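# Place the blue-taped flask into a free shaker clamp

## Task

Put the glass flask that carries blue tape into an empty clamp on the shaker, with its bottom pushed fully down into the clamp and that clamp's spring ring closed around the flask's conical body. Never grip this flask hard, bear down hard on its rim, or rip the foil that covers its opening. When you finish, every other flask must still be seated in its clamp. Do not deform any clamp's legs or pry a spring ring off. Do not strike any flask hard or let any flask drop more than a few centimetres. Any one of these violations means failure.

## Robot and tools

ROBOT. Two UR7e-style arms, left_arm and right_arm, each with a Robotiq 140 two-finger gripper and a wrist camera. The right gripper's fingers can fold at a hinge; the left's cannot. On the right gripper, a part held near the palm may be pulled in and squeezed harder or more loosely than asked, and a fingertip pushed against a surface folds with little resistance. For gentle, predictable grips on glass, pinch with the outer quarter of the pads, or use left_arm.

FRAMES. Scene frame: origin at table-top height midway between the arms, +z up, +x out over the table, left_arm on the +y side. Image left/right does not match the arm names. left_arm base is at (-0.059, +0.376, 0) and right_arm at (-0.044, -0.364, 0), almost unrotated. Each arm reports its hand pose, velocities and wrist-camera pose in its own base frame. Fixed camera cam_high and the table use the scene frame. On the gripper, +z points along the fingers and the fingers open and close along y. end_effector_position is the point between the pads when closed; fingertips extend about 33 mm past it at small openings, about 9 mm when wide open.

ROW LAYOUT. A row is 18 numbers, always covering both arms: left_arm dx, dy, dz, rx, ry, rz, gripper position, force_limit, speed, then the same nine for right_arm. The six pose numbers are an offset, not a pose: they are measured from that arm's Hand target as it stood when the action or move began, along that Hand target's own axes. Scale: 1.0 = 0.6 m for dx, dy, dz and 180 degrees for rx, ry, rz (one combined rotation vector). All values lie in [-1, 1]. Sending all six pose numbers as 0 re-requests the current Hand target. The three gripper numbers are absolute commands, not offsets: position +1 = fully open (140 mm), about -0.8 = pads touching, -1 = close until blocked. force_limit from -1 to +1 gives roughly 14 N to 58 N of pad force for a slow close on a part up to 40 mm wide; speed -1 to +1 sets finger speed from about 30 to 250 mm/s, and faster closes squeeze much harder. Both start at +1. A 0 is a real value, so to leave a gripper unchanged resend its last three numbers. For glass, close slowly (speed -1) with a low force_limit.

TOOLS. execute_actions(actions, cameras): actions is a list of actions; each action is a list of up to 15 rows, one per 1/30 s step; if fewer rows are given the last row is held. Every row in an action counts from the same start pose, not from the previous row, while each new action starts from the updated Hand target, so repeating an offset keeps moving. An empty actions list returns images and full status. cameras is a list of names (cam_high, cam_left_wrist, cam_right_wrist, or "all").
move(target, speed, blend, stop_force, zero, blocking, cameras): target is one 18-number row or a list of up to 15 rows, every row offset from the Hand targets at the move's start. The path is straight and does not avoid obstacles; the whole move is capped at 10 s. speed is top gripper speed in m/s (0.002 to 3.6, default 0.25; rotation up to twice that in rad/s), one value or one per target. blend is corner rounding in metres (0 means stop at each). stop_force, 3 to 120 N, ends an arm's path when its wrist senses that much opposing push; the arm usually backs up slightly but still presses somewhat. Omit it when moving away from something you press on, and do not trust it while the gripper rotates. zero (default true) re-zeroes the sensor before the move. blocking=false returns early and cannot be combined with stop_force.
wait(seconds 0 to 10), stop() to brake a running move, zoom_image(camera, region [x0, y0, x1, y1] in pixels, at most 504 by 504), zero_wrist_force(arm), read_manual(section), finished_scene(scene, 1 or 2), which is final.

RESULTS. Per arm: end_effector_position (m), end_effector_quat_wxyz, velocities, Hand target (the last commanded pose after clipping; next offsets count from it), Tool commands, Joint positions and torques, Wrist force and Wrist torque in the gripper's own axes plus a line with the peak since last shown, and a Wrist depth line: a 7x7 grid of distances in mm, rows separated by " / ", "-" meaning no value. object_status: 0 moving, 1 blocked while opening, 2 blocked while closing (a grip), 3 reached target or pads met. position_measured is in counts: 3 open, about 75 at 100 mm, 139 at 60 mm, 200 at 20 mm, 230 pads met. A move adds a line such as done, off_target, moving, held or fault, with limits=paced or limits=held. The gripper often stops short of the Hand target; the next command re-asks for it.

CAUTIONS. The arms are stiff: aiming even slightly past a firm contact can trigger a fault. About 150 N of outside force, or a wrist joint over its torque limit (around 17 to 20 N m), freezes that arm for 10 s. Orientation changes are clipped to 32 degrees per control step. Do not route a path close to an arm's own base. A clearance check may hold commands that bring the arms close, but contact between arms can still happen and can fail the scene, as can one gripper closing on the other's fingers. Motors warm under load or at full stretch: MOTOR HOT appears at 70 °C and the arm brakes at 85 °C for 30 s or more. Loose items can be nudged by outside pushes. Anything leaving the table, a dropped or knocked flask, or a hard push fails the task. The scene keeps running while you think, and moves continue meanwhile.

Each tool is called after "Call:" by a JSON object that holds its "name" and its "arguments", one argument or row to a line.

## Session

Call:
{"name": "execute_actions", "arguments": {
  "actions": []
}}

Call:
{"name": "zoom_image", "arguments": {
  "camera": "cam_high",
  "region": [290, 170, 630, 400]
}}

Scene clock: 0.00 s.
left_arm: end_effector_position=(+0.7665, -0.1792, +0.2222) position_measured=3 object_status=3 end_effector_quat_wxyz=(+0.077, +0.904, +0.290, +0.303) | right_arm: end_effector_position=(+0.5707, -0.3061, +0.3046) position_measured=3 object_status=3 end_effector_quat_wxyz=(+0.011, +0.999, +0.042, -0.018)
Joint positions: left_arm=[-0.536 -1.219 1.586 -2.486 -1.23 2.081] | right_arm=[-0.68 -1.204 1.057 -1.412 -1.611 2.378]
Joint velocities: within noise
Joint torques (N m): no reading
Wrist force (N): no reading
Wrist torque (N m): no reading
Wrist force, peak (N): no reading
Wrist depth (mm): cam_left_wrist=[323 1264 1402 1501 1677 1915 2070 / 313 336 1351 1492 1635 1873 2037 / 306 329 354 1402 1574 1795 1915 / 298 127 348 376 1518 136 1929 / 87 111 340 364 402 1537 114 / - 302 324 352 395 1555 94 / - 295 307 344 - 415 -] | cam_right_wrist=[- 400 - 1356 1230 1230 1230 / - 414 - 1363 1293 1320 1300 / - 437 - 1341 1371 1386 1363 / - 125 - 1433 1458 138 1433 / - 117 - 1519 1538 1519 97 / - 538 - 1670 1670 - 102 / - 1727 1764 1764 1776 1776 -]
Hand target: left_arm +0.7665, -0.1792, +0.2222; +0.077, +0.904, +0.290, +0.303 | right_arm +0.5707, -0.3061, +0.3046; +0.011, +0.999, +0.042, -0.018
Tool commands: left_gripper/position=+1.0 left_gripper/force_limit=+1.0 left_gripper/speed=+1.0 right_gripper/position=+1.0 right_gripper/force_limit=+1.0 right_gripper/speed=+1.0
camera_calibration:
cam_left_wrist: T_world_to_cam=[[0.463425, -0.835307, 0.295804, -0.558317], [-0.818268, -0.531507, -0.218948, 0.58744], [0.34011, -0.140581, -0.929818, 0.0671361], [0, 0, 0, 1]] pos_world=[0.716588, -0.1447, 0.356195]
cam_right_wrist: T_world_to_cam=[[0.0779782, -0.996955, -0.0001846, -0.33484], [-0.931092, -0.0728928, 0.357426, 0.40356], [-0.356351, -0.0276996, -0.933941, 0.622027], [0, 0, 0, 1]] pos_world=[0.623523, -0.287174, 0.436632]

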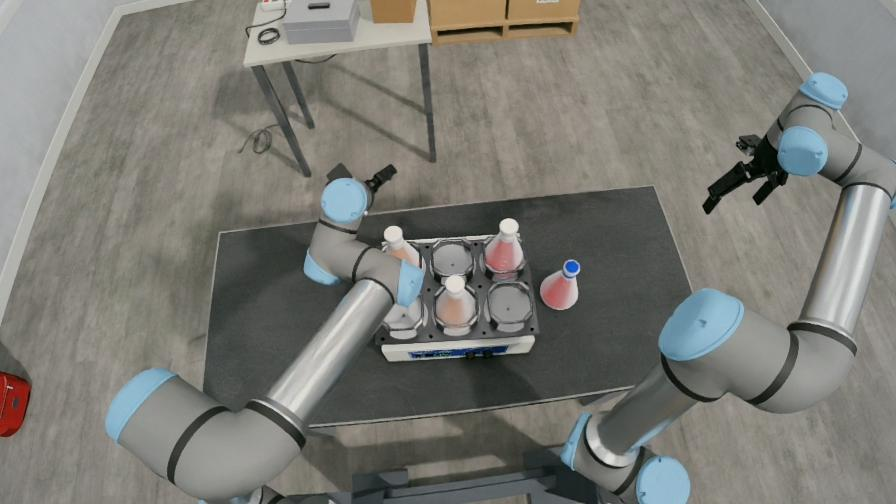

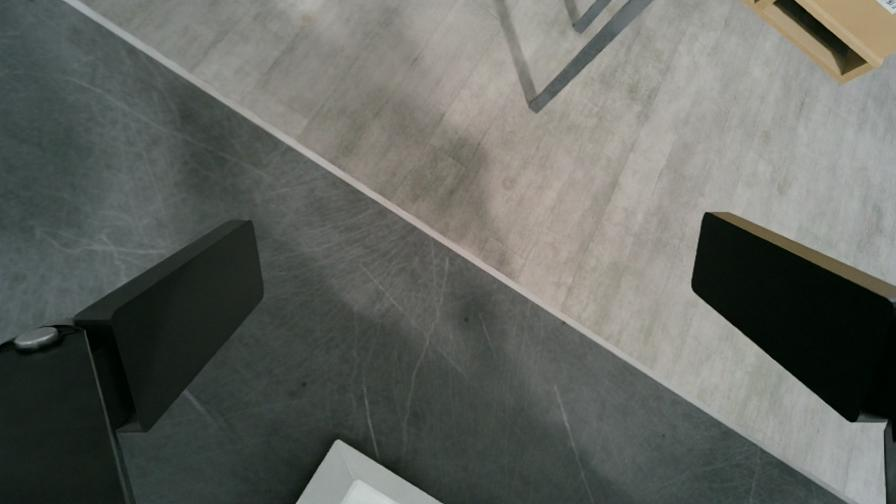

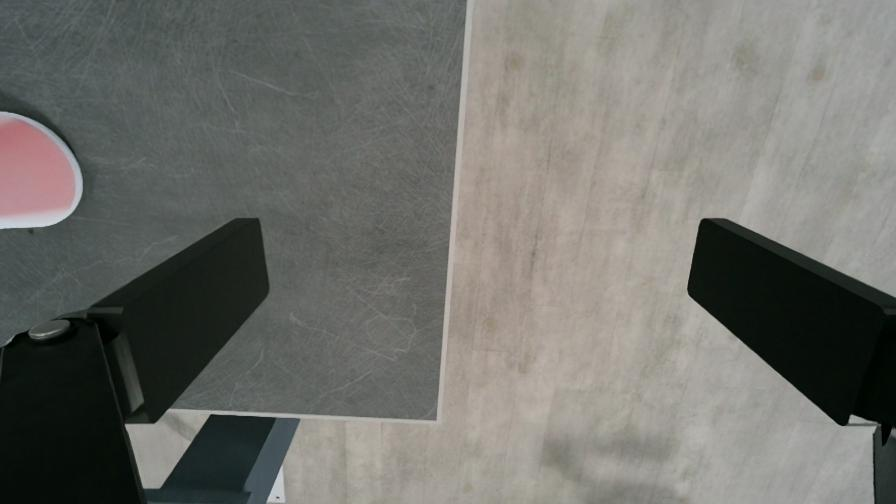

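Scaled by 1.482 from the camera's 896x504 image, which has a finer 1280x720 frame.

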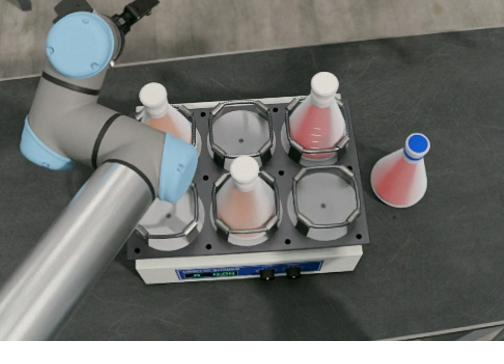

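Call:
{"name": "move", "arguments": {
  "target": [
    [0.084,0.052,-0.134,0,0,0,1,1,1,-0.01,-0.2,-0.054,0,0,0,0.2,-0.02,0],
    [0.16,-0.408,-0.267,0,0,0,1,1,1,-0.0325,-0.648,-0.054,0.007,0.0115,0.0267,0.2,-0.02,0]
  ],
  "blend": [0.03,0],
  "cameras": ["cam_high","cam_right_wrist"]
}}

Call:
{"name": "zoom_image", "arguments": {
  "camera": "cam_high",
  "region": [370, 200, 610, 370]
}}

Scene clock: 16.90 s.
left_arm: end_effector_position=(+0.6166, +0.0704, +0.3224) position_measured=3 object_status=3 end_effector_quat_wxyz=(+0.077, +0.904, +0.290, +0.303) | right_arm: end_effector_position=(+0.5197, +0.0803, +0.3298) position_measured=104 object_status=3 end_effector_quat_wxyz=(+0.000, +1.000, +0.000, +0.000)
Joint positions: left_arm=[-0.175 -1.693 1.872 -2.372 -1.431 2.39] | right_arm=[-0.103 -1.523 1.385 -1.434 -1.571 3.038]
Joint torques (N m): left_arm=[8.76 -13.64 -24.16 -1.36 -0.08 1.19] | right_arm=[6.54 -14.45 -30.98 -0.76 -2.53 1.74]
Wrist force (N): left_arm=[0.3 0.3 0.2] | right_arm=[0.0 -0.2 -0.2]
Wrist torque (N m): left_arm=[0.07 -0.04 -0.10] | right_arm=[-0.06 0.05 -0.02]
Wrist force, peak (N): left_arm=[0.8 -3.3 -1.1] | right_arm=[-0.4 -3.2 -0.1]
Wrist depth (mm): cam_left_wrist=[1264 1330 1510 1656 1873 2070 2175 / 1228 444 457 1624 1746 2070 2291 / 405 423 456 492 1734 1944 2231 / 383 121 436 492 529 136 114 / 87 104 450 472 - - 114 / - 396 423 454 482 552 94 / - 379 410 431 468 384 412] | cam_right_wrist=[288 278 296 - 424 - - / 264 284 291 - - - - / 270 328 328 289 - 471 1596 / 323 335 131 - 144 474 1510 / - - 103 - 143 - 82 / - - 1638 1789 1617 - - / - - - 1868 1882 - -]
Hand target: left_arm +0.6166, +0.0705, +0.3223; +0.077, +0.904, +0.290, +0.303 | right_arm +0.5197, +0.0804, +0.3297; +0.000, +1.000, +0.000, +0.000
Off the commanded pose: left_arm 0.000 m, 0 deg | right_arm 0.000 m, 0 deg.
move: done
camera_calibration:
cam_right_wrist: T_world_to_cam=[[-0.00532234, -0.999768, -0.0208549, 0.104685], [-0.94654, -0.00169002, 0.322583, 0.389094], [-0.322543, 0.0214569, -0.946311, 0.620638], [0, 0, 0, 1]] pos_world=[0.569033, 0.0920018, 0.463985]
Images, in order (width x height): cam_high 896x504, cam_right_wrist 896x504.

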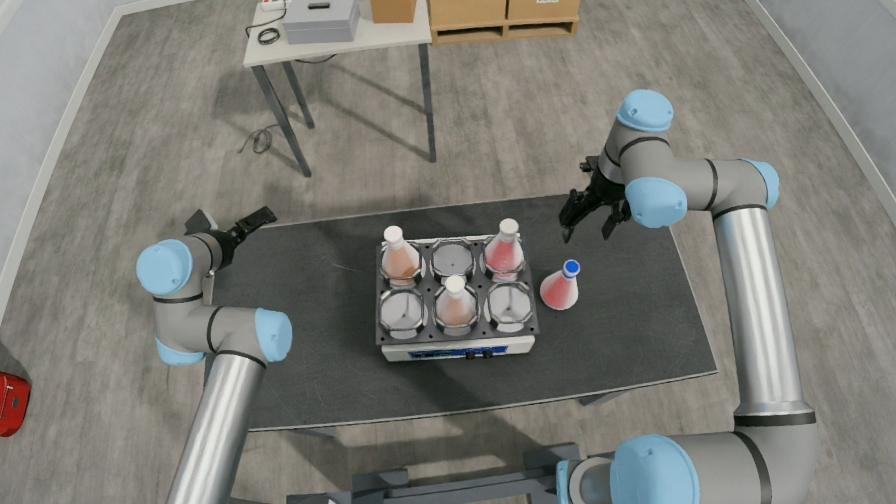

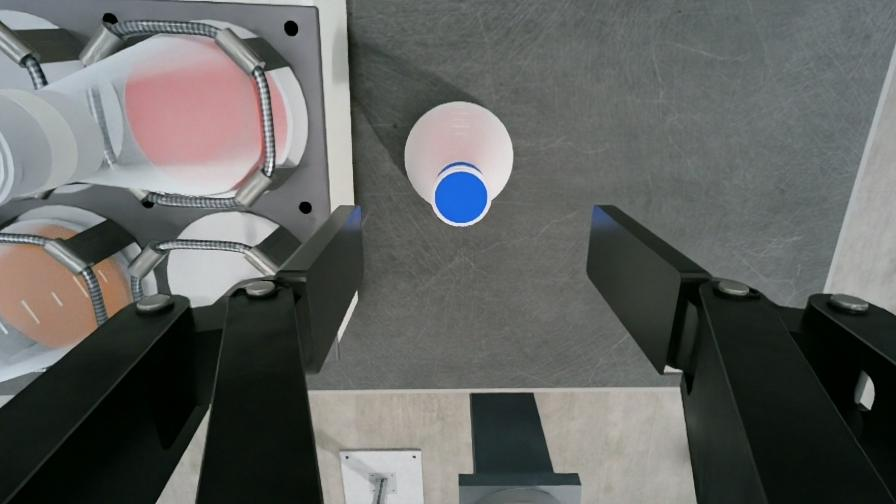

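Scaled by 2.100 from the camera's 896x504 image, which has a finer 1280x720 frame.

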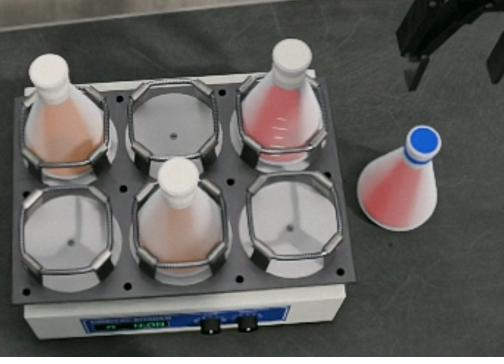

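Call:
{"name": "move", "arguments": {
  "target": [0,0,0,0,0,0,1,1,1,-0.0128,-0.0202,0.12,0,0,0,0.2,-0.02,0],
  "cameras": ["cam_right_wrist"]
}}

Scene clock: 20.90 s.
left_arm: end_effector_position=(+0.6166, +0.0705, +0.3223) position_measured=3 object_status=3 end_effector_quat_wxyz=(+0.077, +0.904, +0.290, +0.303) | right_arm: end_effector_position=(+0.5120, +0.0925, +0.2578) position_measured=104 object_status=3 end_effector_quat_wxyz=(+0.000, +1.000, +0.000, +0.000)
Joint positions: left_arm=[-0.175 -1.693 1.872 -2.372 -1.431 2.391] | right_arm=[-0.08 -1.544 1.591 -1.618 -1.571 3.061]
Joint torques (N m): left_arm=[13.53 -6.74 -20.19 -1.37 -1.16 1.16] | right_arm=[-8.44 -29.44 -17.73 -3.72 0.87 -1.77]
Wrist force (N): left_arm=[0.2 0.2 0.3] | right_arm=[-0.2 -0.5 -0.3]
Wrist torque (N m): left_arm=[0.06 -0.01 -0.09] | right_arm=[-0.11 0.08 -0.02]
Wrist force, peak (N): left_arm=[0.1 0.4 0.5] | right_arm=[0.0 -0.1 -2.6]
Wrist depth (mm): cam_left_wrist=[1283 1316 1501 1677 1860 2086 2103 / 1222 441 468 1594 1722 2021 2291 / 1177 397 - 493 1711 1860 2251 / - 127 457 - 1358 136 2175 / 87 104 - 457 522 552 114 / - 392 408 - 490 - 94 / - 377 - 435 462 384 414] | cam_right_wrist=[208 208 229 - - - 359 / 217 214 299 - - - 368 / 223 225 257 220 395 401 - / 261 262 131 - 162 408 - / - - 367 - - - 82 / - - - - - - - / - - 1596 1576 1492 - -]
Hand target: left_arm +0.6166, +0.0705, +0.3223; +0.077, +0.904, +0.290, +0.303 | right_arm +0.5120, +0.0925, +0.2577; +0.000, +1.000, +0.000, +0.000
Off the commanded pose: left_arm 0.000 m, 0 deg | right_arm 0.000 m, 0 deg.
move: done
camera_calibration:
cam_right_wrist: T_world_to_cam=[[-0.0054165, -0.999769, -0.0208213, 0.115382], [-0.94654, -0.00159003, 0.322583, 0.40501], [-0.322542, 0.0214555, -0.946312, 0.549852], [0, 0, 0, 1]] pos_world=[0.561333, 0.104202, 0.392085]
Images, in order (width x height): cam_right_wrist 896x504.

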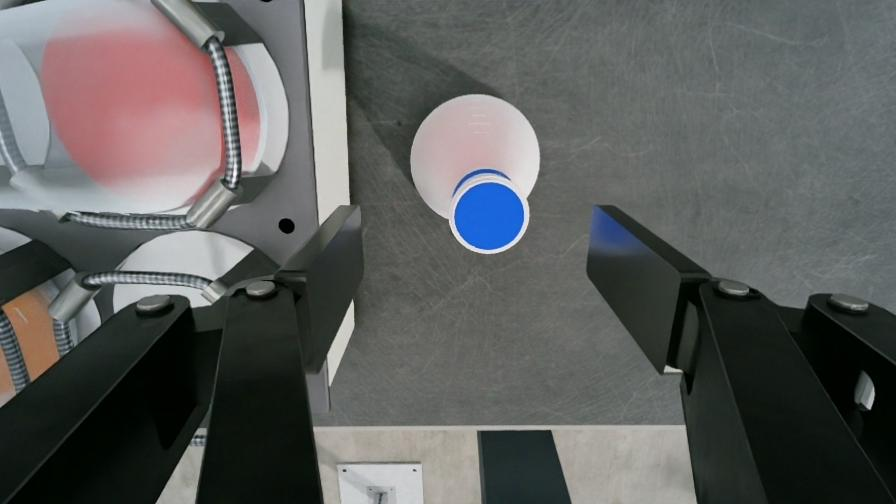

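Call:
{"name": "move", "arguments": {
  "target": [0,0,0,0,0,0,1,1,1,-0.0045,0.009,0.06,0,0,0,0.2,-0.02,0],
  "cameras": ["cam_right_wrist"]
}}

Scene clock: 31.20 s.
left_arm: end_effector_position=(+0.6166, +0.0705, +0.3223) position_measured=3 object_status=3 end_effector_quat_wxyz=(+0.077, +0.904, +0.290, +0.303) | right_arm: end_effector_position=(+0.5093, +0.0870, +0.2218) position_measured=104 object_status=3 end_effector_quat_wxyz=(+0.000, +1.000, +0.000, +0.000) end_effector_velocity=(+0.000, +0.000, +0.001) end_effector_angular_velocity=(+0.000, +0.002, +0.000)
Joint positions: left_arm=[-0.175 -1.693 1.872 -2.372 -1.431 2.391] | right_arm=[-0.092 -1.545 1.684 -1.711 -1.571 3.05]
Joint velocities: left_arm=[within noise] | right_arm=[0 0.001 -0.004 0.005 0 0]
Joint torques (N m): left_arm=[12.98 -7.52 -20.57 -1.27 -1.15 1.03] | right_arm=[3.71 -14.42 -30.68 -0.72 0.5 1.12]
Wrist force (N): left_arm=[0.2 0.1 -0.1] | right_arm=[0.0 -0.4 -0.6]
Wrist torque (N m): left_arm=[0.03 -0.02 -0.09] | right_arm=[-0.11 0.03 -0.01]
Wrist force, peak (N): left_arm=[0.1 0.4 0.4] | right_arm=[-0.1 -0.5 -1.4]
Wrist depth (mm): cam_left_wrist=[1252 1358 1518 1677 1860 2121 2156 / 1228 442 473 1584 1782 1974 2271 / 1156 431 462 506 1711 1887 2156 / 379 127 448 488 534 136 2053 / 87 111 429 476 516 544 114 / - 384 426 453 490 550 94 / - - 409 - 444 383 -] | cam_right_wrist=[175 189 239 - - - 333 / 182 184 271 313 - - 333 / 193 194 246 178 - - - / 198 224 131 187 144 - - / - - - - - - 82 / - - 432 - - - - / - - 449 1681 660 - -]
Hand target: left_arm +0.6166, +0.0705, +0.3223; +0.077, +0.904, +0.290, +0.303 | right_arm +0.5093, +0.0871, +0.2217; +0.000, +1.000, +0.000, +0.000
Off the commanded pose: left_arm 0.000 m, 0 deg | right_arm 0.000 m, 0 deg.
move: done
camera_calibration:
cam_right_wrist: T_world_to_cam=[[-0.00541455, -0.999769, -0.0208219, 0.109116], [-0.94657, -0.00159006, 0.322494, 0.414139], [-0.322453, 0.0214556, -0.946342, 0.514898], [0, 0, 0, 1]] pos_world=[0.558633, 0.0987021, 0.355985]
Images, in order (width x height): cam_right_wrist 896x504.

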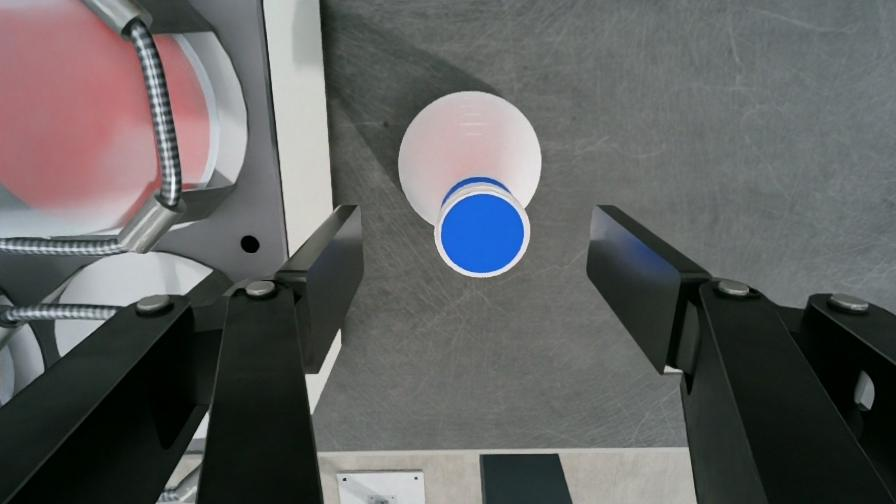

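Call:
{"name": "move", "arguments": {
  "target": [
    [0,0,0,0,0,0,1,1,1,-0.001,0.005,0.0355,0,0,0,0.2,-0.02,-1],
    [0,0,0,0,0,0,1,1,1,-0.001,0.005,0.0355,0,0,0,-1,-0.02,-1]
  ],
  "speed": 0.15,
  "cameras": ["cam_right_wrist"]
}}

Call:
{"name": "wait", "arguments": {
  "seconds": 0.7
}}

Scene clock: 38.20 s.
left_arm: end_effector_position=(+0.6166, +0.0705, +0.3223) position_measured=3 object_status=3 end_effector_quat_wxyz=(+0.077, +0.904, +0.290, +0.303) | right_arm: end_effector_position=(+0.5087, +0.0841, +0.2004) position_measured=174 object_status=0 end_effector_quat_wxyz=(+0.000, +1.000, +0.000, +0.000)
Joint positions: left_arm=[-0.175 -1.693 1.872 -2.372 -1.431 2.391] | right_arm=[-0.098 -1.539 1.734 -1.766 -1.571 3.044]
Joint torques (N m): left_arm=[12.62 -8.09 -21.36 -1.39 -1.09 1.24] | right_arm=[4.04 -37.37 -28.88 -0.69 2.23 1.68]
Wrist force (N): left_arm=[0.0 0.3 0.1] | right_arm=[-0.9 -0.9 -3.6]
Wrist torque (N m): left_arm=[0.07 0.02 -0.09] | right_arm=[-0.07 0.00 0.10]
Wrist force, peak (N): left_arm=[-0.1 0.5 0.4] | right_arm=[-0.9 -0.9 -3.6]
Wrist depth (mm): cam_left_wrist=[1264 1402 1594 1699 1833 2021 2070 / 1228 446 464 1594 1795 1959 2231 / 1141 423 457 508 1722 1944 2156 / 383 121 445 - 570 137 2070 / 87 111 438 473 513 545 114 / - 391 417 456 - 547 94 / - 380 411 446 466 385 -] | cam_right_wrist=[153 175 296 - - - 299 / 160 165 247 - - - - / 170 192 254 - - - - / 151 202 260 159 125 - - / - - - 114 - - - / - - - 395 - - - / - - - 1648 - - -]
Hand target: left_arm +0.6166, +0.0705, +0.3223; +0.077, +0.904, +0.290, +0.303 | right_arm +0.5087, +0.0841, +0.2004; +0.000, +1.000, +0.000, +0.000
Off the commanded pose: left_arm 0.000 m, 0 deg | right_arm 0.000 m, 0 deg.
move: done
camera_calibration:
cam_right_wrist: T_world_to_cam=[[-0.00545009, -0.999766, -0.0209155, 0.105822], [-0.94654, -0.00158861, 0.322583, 0.420484], [-0.322541, 0.0215554, -0.94631, 0.494672], [0, 0, 0, 1]] pos_world=[0.558133, 0.095802, 0.334685]
Images, in order (width x height): cam_right_wrist 896x504.

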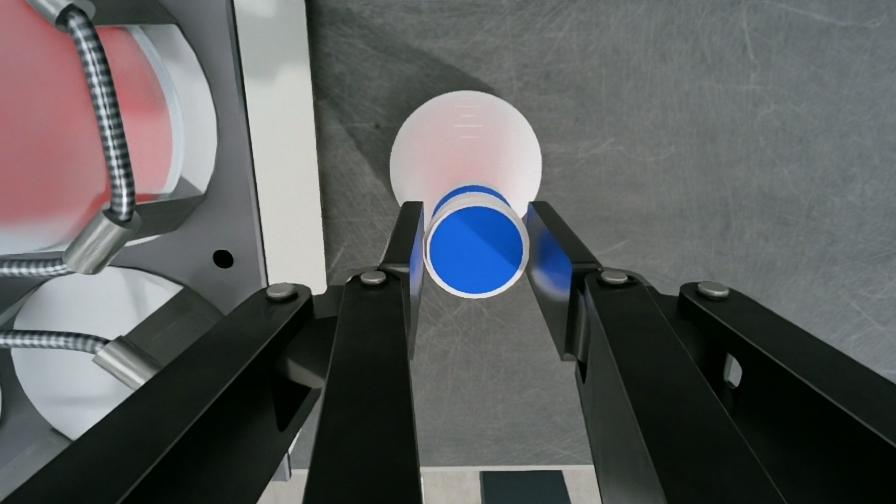

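Scene clock: 38.90 s.
left_arm: end_effector_position=(+0.6166, +0.0705, +0.3223) position_measured=3 object_status=3 end_effector_quat_wxyz=(+0.077, +0.904, +0.290, +0.303) | right_arm: end_effector_position=(+0.5087, +0.0841, +0.2004) position_measured=174 object_status=2 end_effector_quat_wxyz=(+0.000, +1.000, +0.000, +0.000)
Joint positions: left_arm=[-0.175 -1.693 1.872 -2.372 -1.431 2.391] | right_arm=[-0.098 -1.539 1.734 -1.766 -1.571 3.044]
Joint torques (N m): left_arm=[13.15 -8.48 -21.44 -1.31 -1.14 0.95] | right_arm=[3.67 -33.31 -25.94 -0.93 2.12 1.66]
Wrist force (N): left_arm=[-0.1 0.2 0.1] | right_arm=[-0.9 -0.9 -3.5]
Wrist torque (N m): left_arm=[0.04 0.04 -0.10] | right_arm=[-0.07 -0.01 0.10]
Wrist force, peak (N): left_arm=[0.1 0.6 0.1] | right_arm=[-1.0 -1.0 -3.7]
Wrist depth (mm): cam_left_wrist=[1240 1309 1555 1656 1820 2103 2103 / 1234 439 493 1635 1722 2037 2231 / 1205 - - 510 1722 1915 2193 / 382 120 453 494 - 136 2138 / 87 104 449 472 - 543 114 / - 393 419 - 495 547 94 / - 381 407 421 449 385 -] | cam_right_wrist=[141 174 282 302 - - - / 159 181 253 302 316 - - / 170 189 260 - 327 - - / 152 201 259 160 124 351 - / - - - 114 - - - / - - - - - - - / - - - - - - -]
Hand target: left_arm +0.6166, +0.0705, +0.3223; +0.077, +0.904, +0.290, +0.303 | right_arm +0.5087, +0.0841, +0.2004; +0.000, +1.000, +0.000, +0.000
Tool commands: left_gripper/position=+1.0 left_gripper/force_limit=+1.0 left_gripper/speed=+1.0 right_gripper/position=-1.0 right_gripper/force_limit=-0.02 right_gripper/speed=-1.0
Off the commanded pose: left_arm 0.000 m, 0 deg | right_arm 0.000 m, 0 deg.
wait: 0.70 s; at rest by 0.17 s

Call:
{"name": "move", "arguments": {
  "target": [0,0,0,0,0,0,1,1,1,0,0,-0.391,0,0,0,-1,-0.02,-1],
  "speed": 0.12,
  "cameras": ["cam_right_wrist","cam_high"]
}}

Call:
{"name": "zoom_image", "arguments": {
  "camera": "cam_right_wrist",
  "region": [80, 0, 584, 380]
}}

Scene clock: 44.03 s.
left_arm: end_effector_position=(+0.6166, +0.0705, +0.3223) position_measured=3 object_status=3 end_effector_quat_wxyz=(+0.077, +0.904, +0.290, +0.303) | right_arm: end_effector_position=(+0.5087, +0.0841, +0.4349) position_measured=174 object_status=2 end_effector_quat_wxyz=(+0.000, +1.000, +0.000, +0.000)
Joint positions: left_arm=[-0.175 -1.693 1.872 -2.372 -1.431 2.391] | right_arm=[-0.098 -1.476 1.054 -1.15 -1.571 3.044]
Joint torques (N m): left_arm=[12.29 -8.29 -21.64 -1.5 -1.06 1.01] | right_arm=[3.39 -43.91 -30.03 -3 -2.21 1.18]
Wrist force (N): left_arm=[0.1 0.1 0.1] | right_arm=[-0.3 -0.4 2.7]
Wrist torque (N m): left_arm=[0.04 0.00 -0.09] | right_arm=[-0.09 0.11 0.09]
Wrist force, peak (N): left_arm=[0.2 0.2 0.6] | right_arm=[-0.1 0.0 5.8]
Wrist depth (mm): cam_left_wrist=[1283 1283 1492 1677 1833 2005 2212 / 1222 442 467 1584 1770 2037 2251 / 1156 422 453 501 1677 1873 2231 / 381 120 445 503 1959 136 2086 / 87 104 442 489 516 546 - / - 388 430 - 495 535 94 / - 372 410 439 449 380 380] | cam_right_wrist=[366 373 389 - - - - / - 246 386 - - - 1417 / 422 413 399 - - - 1458 / 420 432 451 161 125 - 1557 / - - - 114 - - 1627 / - - - 1814 - - - / - - - 1638 - - -]
Hand target: left_arm +0.6166, +0.0705, +0.3223; +0.077, +0.904, +0.290, +0.303 | right_arm +0.5086, +0.0841, +0.4350; +0.000, +1.000, +0.000, +0.000
Off the commanded pose: left_arm 0.000 m, 0 deg | right_arm 0.000 m, 0 deg.
move: done
camera_calibration:
cam_right_wrist: T_world_to_cam=[[-0.00539419, -0.999764, -0.0210421, 0.110765], [-0.946468, -0.00168721, 0.322793, 0.34472], [-0.322752, 0.0216569, -0.946236, 0.716554], [0, 0, 0, 1]] pos_world=[0.558134, 0.0958017, 0.569086]
Images, in order (width x height): cam_high 896x504, cam_right_wrist 896x504.

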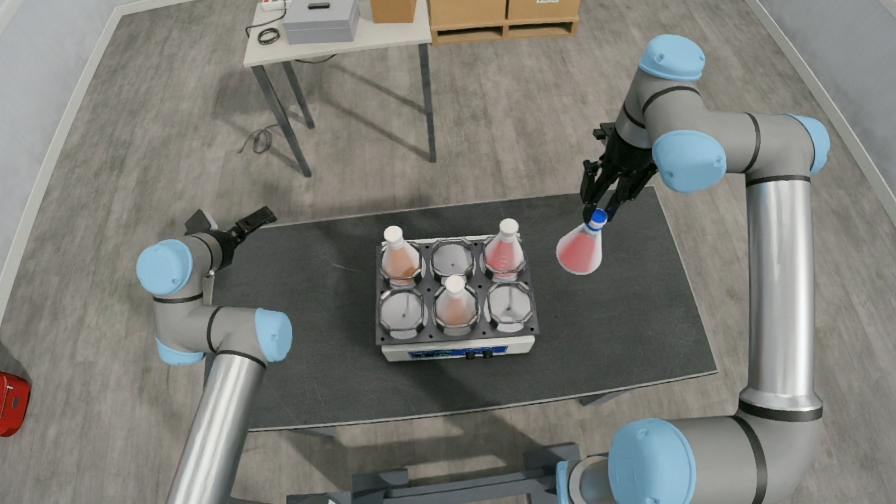

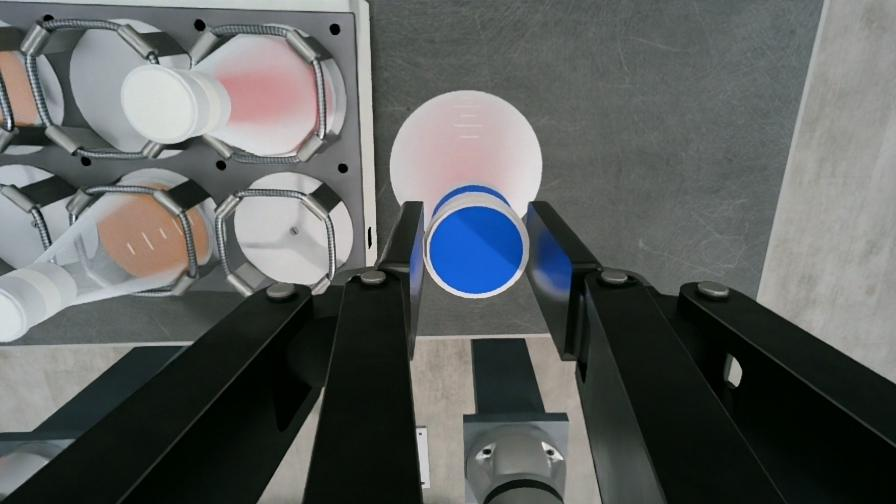

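Scaled by 1.000.

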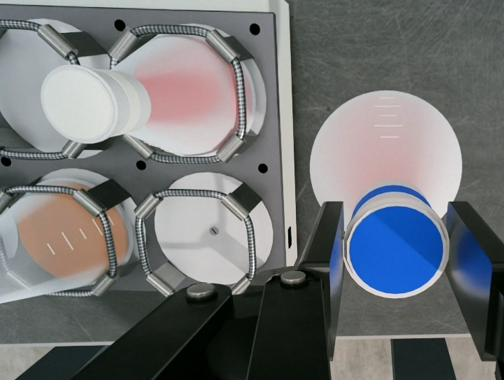

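Call:
{"name": "move", "arguments": {
  "target": [0,0,0,0,0,0,1,1,1,-0.126,-0.158,0,0,0,0,-1,-0.02,-1],
  "speed": 0.15,
  "cameras": ["cam_right_wrist"]
}}

Call:
{"name": "zoom_image", "arguments": {
  "camera": "cam_right_wrist",
  "region": [200, 0, 600, 300]
}}

Scene clock: 52.87 s.
left_arm: end_effector_position=(+0.6166, +0.0705, +0.3223) position_measured=3 object_status=3 end_effector_quat_wxyz=(+0.077, +0.904, +0.290, +0.303) | right_arm: end_effector_position=(+0.4330, +0.1788, +0.4350) position_measured=174 object_status=2 end_effector_quat_wxyz=(+0.000, +1.000, +0.000, +0.000)
Joint positions: left_arm=[-0.175 -1.693 1.872 -2.372 -1.431 2.391] | right_arm=[0.103 -1.593 1.176 -1.155 -1.571 3.245]
Joint torques (N m): left_arm=[13.05 -7.81 -22.37 -1.74 -1.12 1.04] | right_arm=[2.91 -11.11 -30.25 -1.39 -2.23 -0.07]
Wrist force (N): left_arm=[0.1 0.4 0.0] | right_arm=[0.1 -0.1 3.0]
Wrist torque (N m): left_arm=[0.08 0.00 -0.09] | right_arm=[-0.02 0.09 -0.01]
Wrist force, peak (N): left_arm=[0.5 0.2 0.6] | right_arm=[-2.0 -1.6 2.9]
Wrist depth (mm): cam_left_wrist=[1240 1303 1458 1711 1833 2086 2212 / 1228 436 488 1565 1699 2005 2271 / 403 431 455 - 1699 1887 2231 / 382 127 446 481 - 136 2053 / 87 112 - - 516 - 114 / - 395 415 462 491 543 94 / - 375 415 451 471 381 -] | cam_right_wrist=[366 401 387 - - - 517 / 367 390 380 304 - - - / - 405 - - - - - / - - - 162 125 - - / 1739 - - 1659 - - 1659 / - - - 1764 - - - / - - - 1882 - - -]
Hand target: left_arm +0.6166, +0.0705, +0.3223; +0.077, +0.904, +0.290, +0.303 | right_arm +0.4330, +0.1789, +0.4350; +0.000, +1.000, +0.000, +0.000
Off the commanded pose: left_arm 0.000 m, 0 deg | right_arm 0.000 m, 0 deg.
move: done
camera_calibration:
cam_right_wrist: T_world_to_cam=[[-0.00535395, -0.999766, -0.0209497, 0.204966], [-0.94657, -0.00168863, 0.322494, 0.273293], [-0.322454, 0.0215569, -0.94634, 0.69016], [0, 0, 0, 1]] pos_world=[0.482333, 0.190502, 0.569285]
Images, in order (width x height): cam_right_wrist 896x504.

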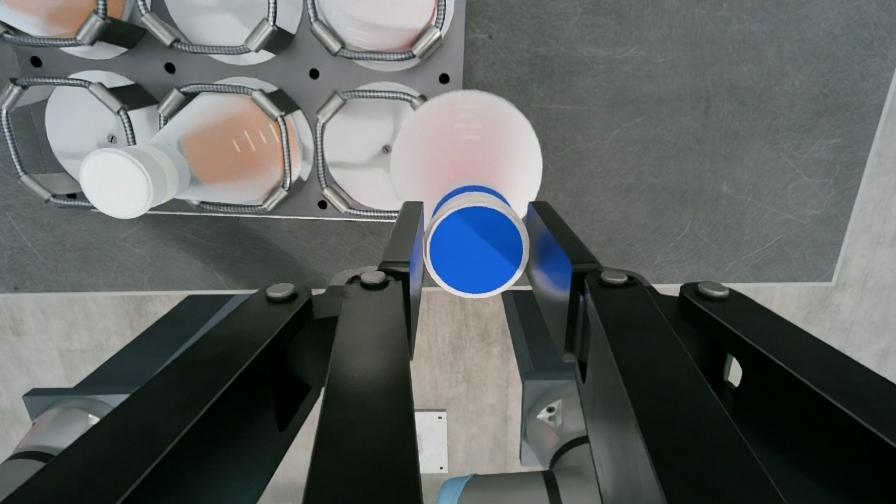

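Scaled by 1.260 from the camera's 896x504 image, which has a finer 1280x720 frame.

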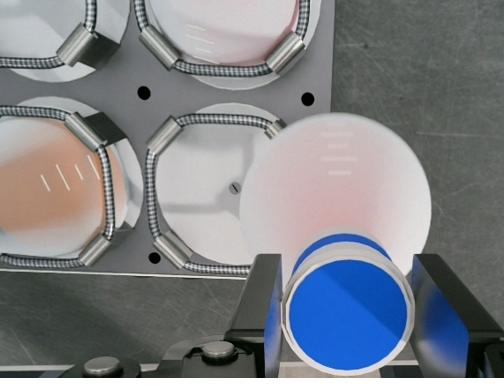

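Call:
{"name": "move", "arguments": {
  "target": [
    [0,0,0,0,0,0,1,1,1,0.005,-0.113,0,0,0,0,-1,-0.02,-1],
    [0,0,0,0,0,0,1,1,1,0.005,-0.113,0.045,0,0,0,-1,-0.02,-1]
  ],
  "speed": 0.12,
  "cameras": ["cam_right_wrist"]
}}

Call:
{"name": "zoom_image", "arguments": {
  "camera": "cam_right_wrist",
  "region": [340, 50, 590, 220]
}}

Call:
{"name": "zoom_image", "arguments": {
  "camera": "cam_right_wrist",
  "region": [380, 200, 580, 380]
}}

Scene clock: 61.30 s.
left_arm: end_effector_position=(+0.6166, +0.0705, +0.3223) position_measured=3 object_status=3 end_effector_quat_wxyz=(+0.077, +0.904, +0.290, +0.303) | right_arm: end_effector_position=(+0.4360, +0.2466, +0.4081) position_measured=174 object_status=2 end_effector_quat_wxyz=(+0.000, +1.000, +0.000, +0.000)
Joint positions: left_arm=[-0.175 -1.693 1.872 -2.372 -1.431 2.391] | right_arm=[0.246 -1.539 1.196 -1.228 -1.571 3.387]
Joint torques (N m): left_arm=[11.6 -8.94 -23.57 -1.59 -0.87 1.1] | right_arm=[1.7 -13.59 -17.75 -3.36 2.17 0.83]
Wrist force (N): left_arm=[0.0 0.2 0.0] | right_arm=[0.0 -0.3 3.2]
Wrist torque (N m): left_arm=[0.04 0.03 -0.09] | right_arm=[-0.10 0.01 -0.01]
Wrist force, peak (N): left_arm=[0.1 0.7 0.2] | right_arm=[0.2 0.0 5.4]
Wrist depth (mm): cam_left_wrist=[1277 1316 1555 1656 1860 2103 2156 / 1194 453 469 1594 1722 2005 2376 / 402 409 457 511 1734 1944 2121 / 382 127 445 473 1656 137 2021 / 87 111 426 473 541 147 114 / - 392 424 - 516 532 94 / - 380 411 - 463 384 -] | cam_right_wrist=[- 325 359 - - - - / - 352 364 330 512 - - / 405 - 379 - 538 - 549 / 577 - - 164 125 - 571 / 1627 - - 1681 - - 1716 / - - - 1716 - - - / - - - 1911 - - -]
Hand target: left_arm +0.6166, +0.0705, +0.3223; +0.077, +0.904, +0.290, +0.303 | right_arm +0.4361, +0.2467, +0.4080; +0.000, +1.000, +0.000, +0.000
Off the commanded pose: left_arm 0.000 m, 0 deg | right_arm 0.000 m, 0 deg.
move: done
camera_calibration:
cam_right_wrist: T_world_to_cam=[[-0.00541455, -0.999769, -0.0208219, 0.272164], [-0.94657, -0.00159006, 0.322494, 0.284897], [-0.322453, 0.0214556, -0.946342, 0.664237], [0, 0, 0, 1]] pos_world=[0.485333, 0.258302, 0.542385]
Images, in order (width x height): cam_right_wrist 896x504.

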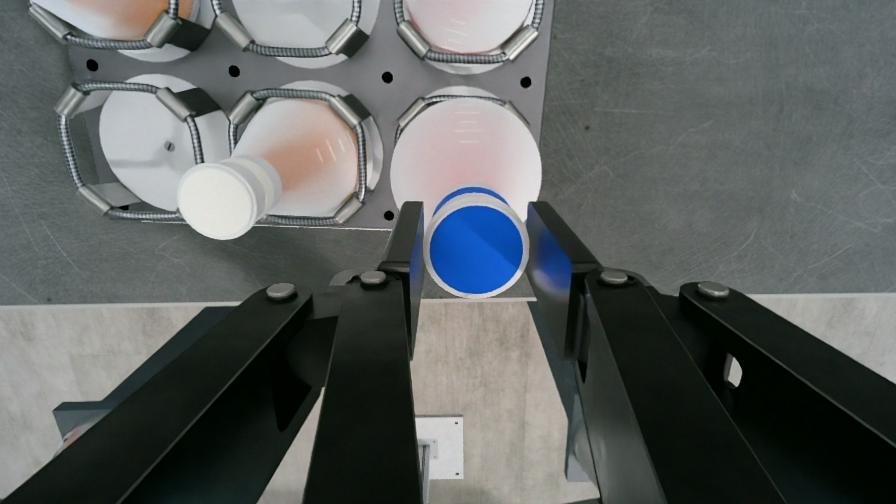

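Scaled by 2.016 from the camera's 896x504 image, which has a finer 1280x720 frame.

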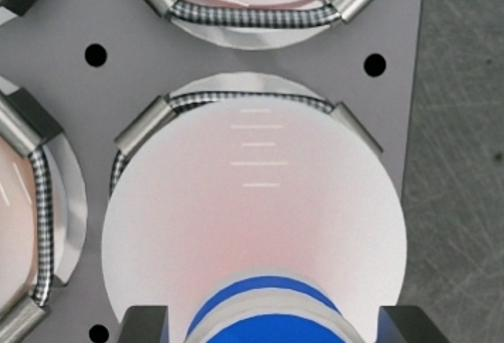

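Scaled by 2.520 from the camera's 896x504 image, which has a finer 1280x720 frame.

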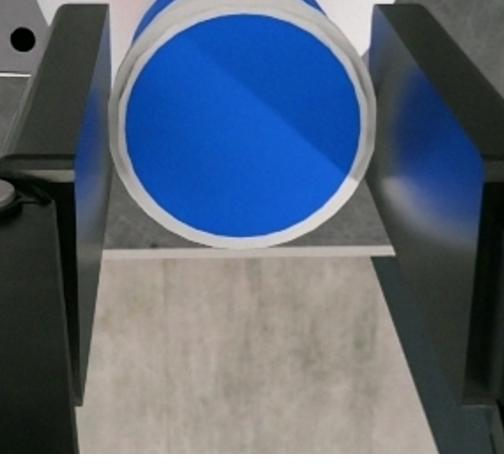

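Call:
{"name": "move", "arguments": {
  "target": [0,0,0,0,0,0,1,1,1,0.0017,-0.0058,0.016,0,0,0,-1,-0.02,-1],
  "speed": 0.04,
  "cameras": ["cam_right_wrist"]
}}

Call:
{"name": "zoom_image", "arguments": {
  "camera": "cam_right_wrist",
  "region": [340, 50, 590, 220]
}}

Scene clock: 70.43 s.
left_arm: end_effector_position=(+0.6166, +0.0705, +0.3223) position_measured=3 object_status=3 end_effector_quat_wxyz=(+0.077, +0.904, +0.290, +0.303) | right_arm: end_effector_position=(+0.4371, +0.2502, +0.3983) position_measured=174 object_status=2 end_effector_quat_wxyz=(+0.000, +1.000, +0.000, +0.000)
Joint positions: left_arm=[-0.175 -1.693 1.872 -2.372 -1.431 2.391] | right_arm=[0.252 -1.54 1.223 -1.255 -1.571 3.394]
Joint torques (N m): left_arm=[12.32 -8.15 -24.02 -1.55 -0.68 1.13] | right_arm=[-2.85 -41.37 -32.28 -0.98 2.11 0.4]
Wrist force (N): left_arm=[0.0 -0.1 0.4] | right_arm=[0.4 -0.2 2.9]
Wrist torque (N m): left_arm=[-0.01 0.02 -0.09] | right_arm=[-0.07 0.00 -0.01]
Wrist force, peak (N): left_arm=[-0.1 0.4 0.5] | right_arm=[0.1 -0.4 3.7]
Wrist depth (mm): cam_left_wrist=[1283 470 1527 1624 1846 2053 2156 / 1222 433 481 1624 1758 2021 2271 / 408 428 446 517 1722 1887 2193 / 382 120 438 - 554 136 2121 / 87 111 429 462 517 541 114 / - 395 416 460 497 552 94 / - 381 416 436 461 382 377] | cam_right_wrist=[334 347 354 333 345 - 484 / 366 357 359 - - - 515 / 388 216 370 194 - - - / - - - 162 145 - - / 1617 - - 1638 - - 1670 / - - - 1739 - - - / - - - 1911 - - -]
Hand target: left_arm +0.6166, +0.0705, +0.3223; +0.077, +0.904, +0.290, +0.303 | right_arm +0.4371, +0.2502, +0.3984; +0.000, +1.000, +0.000, +0.000
Off the commanded pose: left_arm 0.000 m, 0 deg | right_arm 0.000 m, 0 deg.
move: done
camera_calibration:
cam_right_wrist: T_world_to_cam=[[-0.00544813, -0.999766, -0.0209161, 0.275631], [-0.94657, -0.00158864, 0.322494, 0.289104], [-0.322452, 0.0215555, -0.94634, 0.655213], [0, 0, 0, 1]] pos_world=[0.486433, 0.261902, 0.532585]
Images, in order (width x height): cam_right_wrist 896x504.

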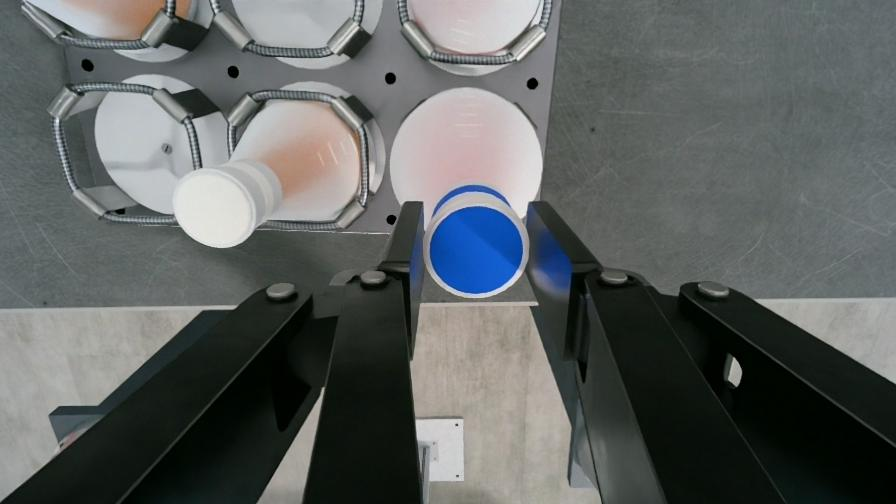

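Scaled by 2.016 from the camera's 896x504 image, which has a finer 1280x720 frame.

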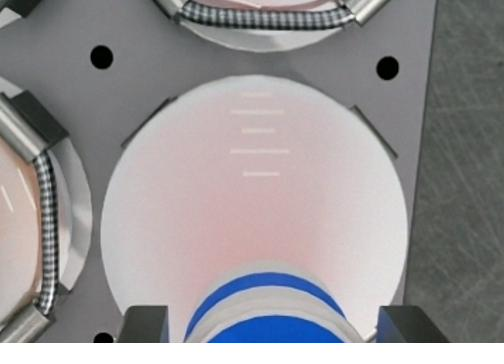

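Call:
{"name": "wait", "arguments": {
  "seconds": 1,
  "cameras": ["cam_right_wrist"]
}}

Call:
{"name": "zoom_image", "arguments": {
  "camera": "cam_right_wrist",
  "region": [340, 50, 590, 220]
}}

Scene clock: 73.47 s.
left_arm: end_effector_position=(+0.6166, +0.0705, +0.3223) position_measured=3 object_status=3 end_effector_quat_wxyz=(+0.077, +0.904, +0.290, +0.303) | right_arm: end_effector_position=(+0.4371, +0.2502, +0.3984) position_measured=174 object_status=2 end_effector_quat_wxyz=(+0.000, +1.000, +0.000, +0.000)
Joint positions: left_arm=[-0.175 -1.693 1.872 -2.372 -1.431 2.391] | right_arm=[0.252 -1.54 1.223 -1.254 -1.571 3.394]
Joint torques (N m): left_arm=[11.46 -7.57 -25.08 -1.65 -0.87 1.01] | right_arm=[-7.81 -39.95 -30.55 -1.36 1.43 -1.72]
Wrist force (N): left_arm=[0.0 0.2 0.1] | right_arm=[0.4 -0.3 3.0]
Wrist torque (N m): left_arm=[0.05 0.02 -0.09] | right_arm=[-0.08 -0.01 -0.01]
Wrist force, peak (N): left_arm=[0.1 0.5 0.3] | right_arm=[0.1 -0.2 3.3]
Wrist depth (mm): cam_left_wrist=[1270 1323 1565 1666 1887 2070 2193 / 1216 442 502 1574 1770 2037 2421 / 1151 424 462 505 1711 1944 2138 / 388 127 447 489 2086 136 2103 / - 112 - 469 507 553 114 / - 392 423 461 482 540 94 / - 383 406 448 469 389 -] | cam_right_wrist=[334 350 353 332 339 - - / - 351 362 301 504 - 521 / - - 370 - - - - / - - - 162 125 562 - / - - - 1638 - - 1627 / - - - 1751 - - - / - - - 1896 - - -]
Hand target: left_arm +0.6166, +0.0705, +0.3223; +0.077, +0.904, +0.290, +0.303 | right_arm +0.4371, +0.2502, +0.3984; +0.000, +1.000, +0.000, +0.000
Tool commands: left_gripper/position=+1.0 left_gripper/force_limit=+1.0 left_gripper/speed=+1.0 right_gripper/position=-1.0 right_gripper/force_limit=-0.02 right_gripper/speed=-1.0
Off the commanded pose: left_arm 0.000 m, 0 deg | right_arm 0.000 m, 0 deg.
wait: 1.00 s; at rest from the start
camera_calibration:
cam_right_wrist: T_world_to_cam=[[-0.0054508, -0.999766, -0.0209156, 0.275632], [-0.946529, -0.00158871, 0.322615, 0.289019], [-0.322573, 0.0215557, -0.946299, 0.65525], [0, 0, 0, 1]] pos_world=[0.486433, 0.261902, 0.532585]
Images, in order (width x height): cam_right_wrist 896x504.

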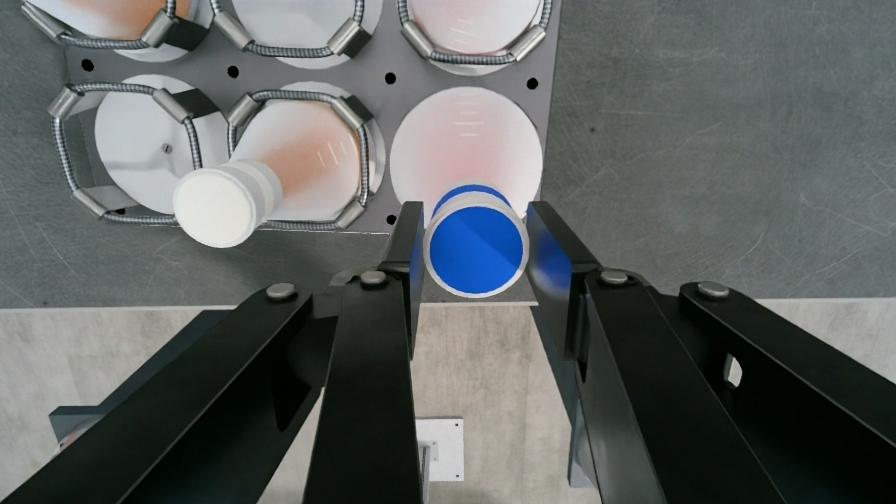

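Scaled by 2.016 from the camera's 896x504 image, which has a finer 1280x720 frame.

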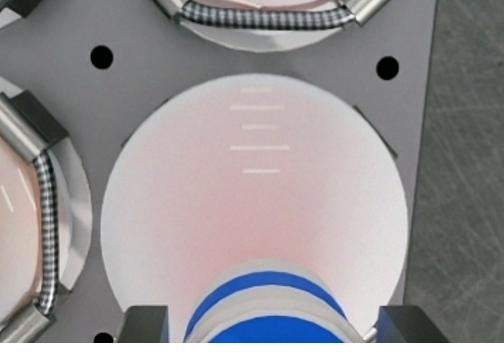

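Call:
{"name": "move", "arguments": {
  "target": [
    [0,0,0,0,0,0,1,1,1,-0.0067,0.001,0,0,0,0,-1,-0.02,-1],
    [0,0,0,0,0,0,1,1,1,-0.0067,0.001,0.04,0,0,0,-1,-0.02,-1]
  ],
  "speed": 0.02,
  "stop_force": 9,
  "cameras": ["cam_right_wrist"]
}}

Call:
{"name": "zoom_image", "arguments": {
  "camera": "cam_right_wrist",
  "region": [340, 50, 590, 220]
}}

Scene clock: 81.43 s.
left_arm: end_effector_position=(+0.6166, +0.0705, +0.3223) position_measured=3 object_status=3 end_effector_quat_wxyz=(+0.077, +0.904, +0.290, +0.303) | right_arm: end_effector_position=(+0.4331, +0.2496, +0.3847) position_measured=174 object_status=2 end_effector_quat_wxyz=(+0.000, +1.000, +0.000, +0.000)
Joint positions: left_arm=[-0.175 -1.693 1.872 -2.372 -1.431 2.391] | right_arm=[0.253 -1.559 1.279 -1.292 -1.571 3.394]
Joint torques (N m): left_arm=[11.62 -8.26 -26.39 -1.6 -0.73 1.11] | right_arm=[4.45 -11.55 -16.81 -4.37 -0.54 1.11]
Wrist force (N): left_arm=[0.1 0.2 0.1] | right_arm=[0.5 -0.5 -1.0]
Wrist torque (N m): left_arm=[0.04 0.01 -0.10] | right_arm=[-0.05 -0.02 0.03]
Wrist force, peak (N): left_arm=[0.4 0.3 0.5] | right_arm=[1.6 0.5 -6.1]
Wrist depth (mm): cam_left_wrist=[1277 1330 1574 1666 1887 2086 2193 / 1228 439 470 1574 1782 2053 2193 / 1177 428 457 504 1770 1873 2212 / 387 127 447 491 1434 137 2005 / - 111 431 469 512 - 114 / - 392 411 459 490 545 94 / - 385 400 444 464 386 379] | cam_right_wrist=[337 331 334 317 341 477 - / 347 345 339 348 481 497 494 / - - 357 304 512 506 - / - - - 162 125 - - / 1751 - - 1606 - - 1681 / - - - 1716 - - - / - - - 1828 - - -]
Hand target: left_arm +0.6166, +0.0705, +0.3223; +0.077, +0.904, +0.290, +0.303 | right_arm +0.4331, +0.2496, +0.3847; +0.000, +1.000, +0.000, +0.000 (not the last commanded pose)
Off the commanded pose: left_arm 0.000 m, 0 deg | right_arm 0.010 m, 0 deg.
move: contact (right_arm); path passed 1 of 2 targets
camera_calibration:
cam_right_wrist: T_world_to_cam=[[-0.00545009, -0.999766, -0.0209155, 0.274723], [-0.94654, -0.00158861, 0.322583, 0.289674], [-0.322541, 0.0215554, -0.94631, 0.640998], [0, 0, 0, 1]] pos_world=[0.482433, 0.261302, 0.518885]
Images, in order (width x height): cam_right_wrist 896x504.

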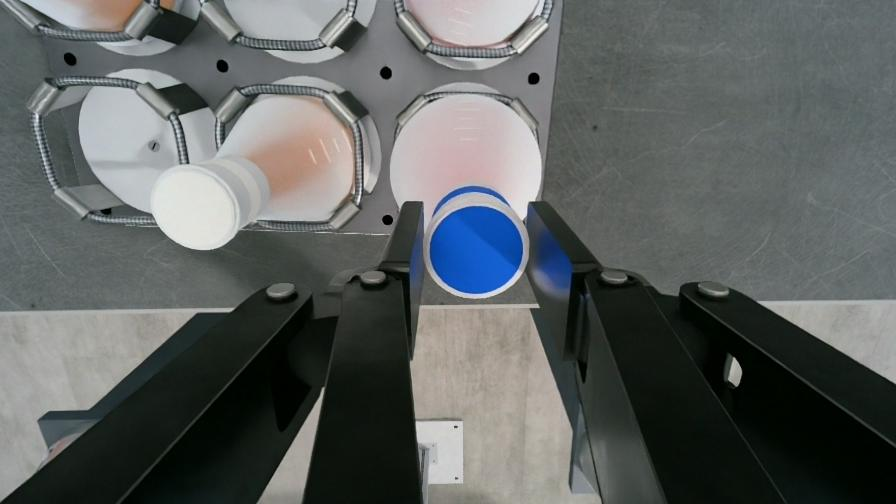

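Scaled by 2.016 from the camera's 896x504 image, which has a finer 1280x720 frame.

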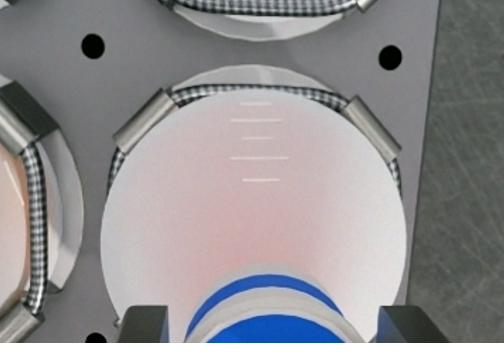

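Call:
{"name": "move", "arguments": {
  "target": [0,0,0,0,0,0,1,1,1,0,0.0464,0.0158,0.0444,0,0,-1,-0.02,-1],
  "speed": 0.02,
  "stop_force": 45,
  "cameras": ["cam_right_wrist"]
}}

Call:
{"name": "zoom_image", "arguments": {
  "camera": "cam_right_wrist",
  "region": [340, 50, 590, 220]
}}

Scene clock: 89.40 s.
left_arm: end_effector_position=(+0.6166, +0.0705, +0.3223) position_measured=3 object_status=3 end_effector_quat_wxyz=(+0.077, +0.904, +0.290, +0.303) | right_arm: end_effector_position=(+0.4331, +0.2217, +0.3752) position_measured=174 object_status=2 end_effector_quat_wxyz=(-0.070, +0.998, +0.000, +0.000)
Joint positions: left_arm=[-0.175 -1.693 1.872 -2.372 -1.431 2.391] | right_arm=[0.102 -1.644 1.398 -1.34 -1.432 3.245]
Joint torques (N m): left_arm=[11.66 -8.99 -25.9 -1.69 -0.53 1.24] | right_arm=[7.14 -5.33 -27.4 -0.64 -2.16 1.7]
Wrist force (N): left_arm=[0.2 0.3 0.2] | right_arm=[-0.3 -1.1 -6.8]
Wrist torque (N m): left_arm=[0.08 -0.01 -0.09] | right_arm=[0.09 -0.06 0.14]
Wrist force, peak (N): left_arm=[0.4 0.5 0.3] | right_arm=[1.9 -4.4 -17.9]
Wrist depth (mm): cam_left_wrist=[1246 1316 1492 1677 1887 2086 2156 / 1216 445 491 1574 1873 2037 2212 / 402 423 - 502 1770 1929 2193 / 381 127 458 491 538 146 2121 / 87 104 439 - 509 - - / - 391 419 475 504 547 94 / - 384 - - 444 383 -] | cam_right_wrist=[345 348 336 311 325 - - / 389 378 354 334 342 - - / 591 230 364 306 353 - 466 / 638 - - 160 162 - - / 1911 - - 1586 - - 1528 / - - - 1681 - - - / - - - - - - -]
Hand target: left_arm +0.6166, +0.0705, +0.3223; +0.077, +0.904, +0.290, +0.303 | right_arm +0.4331, +0.2217, +0.3752; -0.070, +0.998, +0.000, +0.000
Off the commanded pose: left_arm 0.000 m, 0 deg | right_arm 0.000 m, 0 deg.
move: done
camera_calibration:
cam_right_wrist: T_world_to_cam=[[-0.00531985, -0.987147, -0.159724, 0.29589], [-0.946604, -0.046518, 0.319025, 0.304032], [-0.322355, 0.152893, -0.93419, 0.598909], [0, 0, 0, 1]] pos_world=[0.482433, 0.214661, 0.509762]
Images, in order (width x height): cam_right_wrist 896x504.

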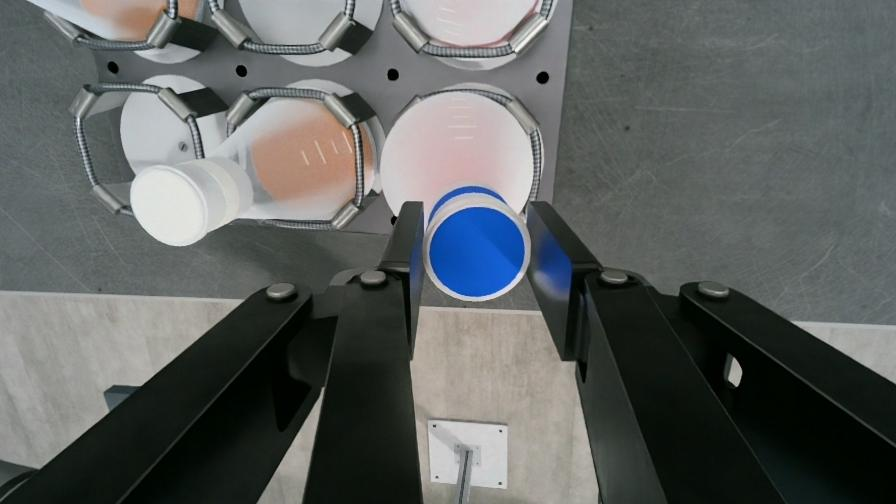

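Scaled by 2.016 from the camera's 896x504 image, which has a finer 1280x720 frame.

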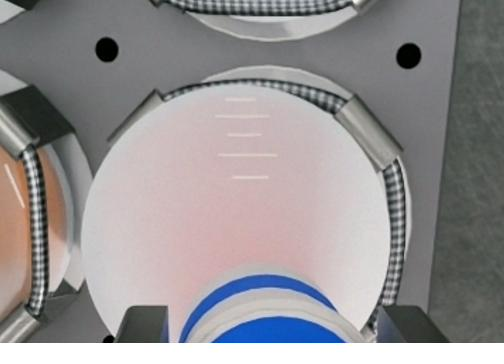

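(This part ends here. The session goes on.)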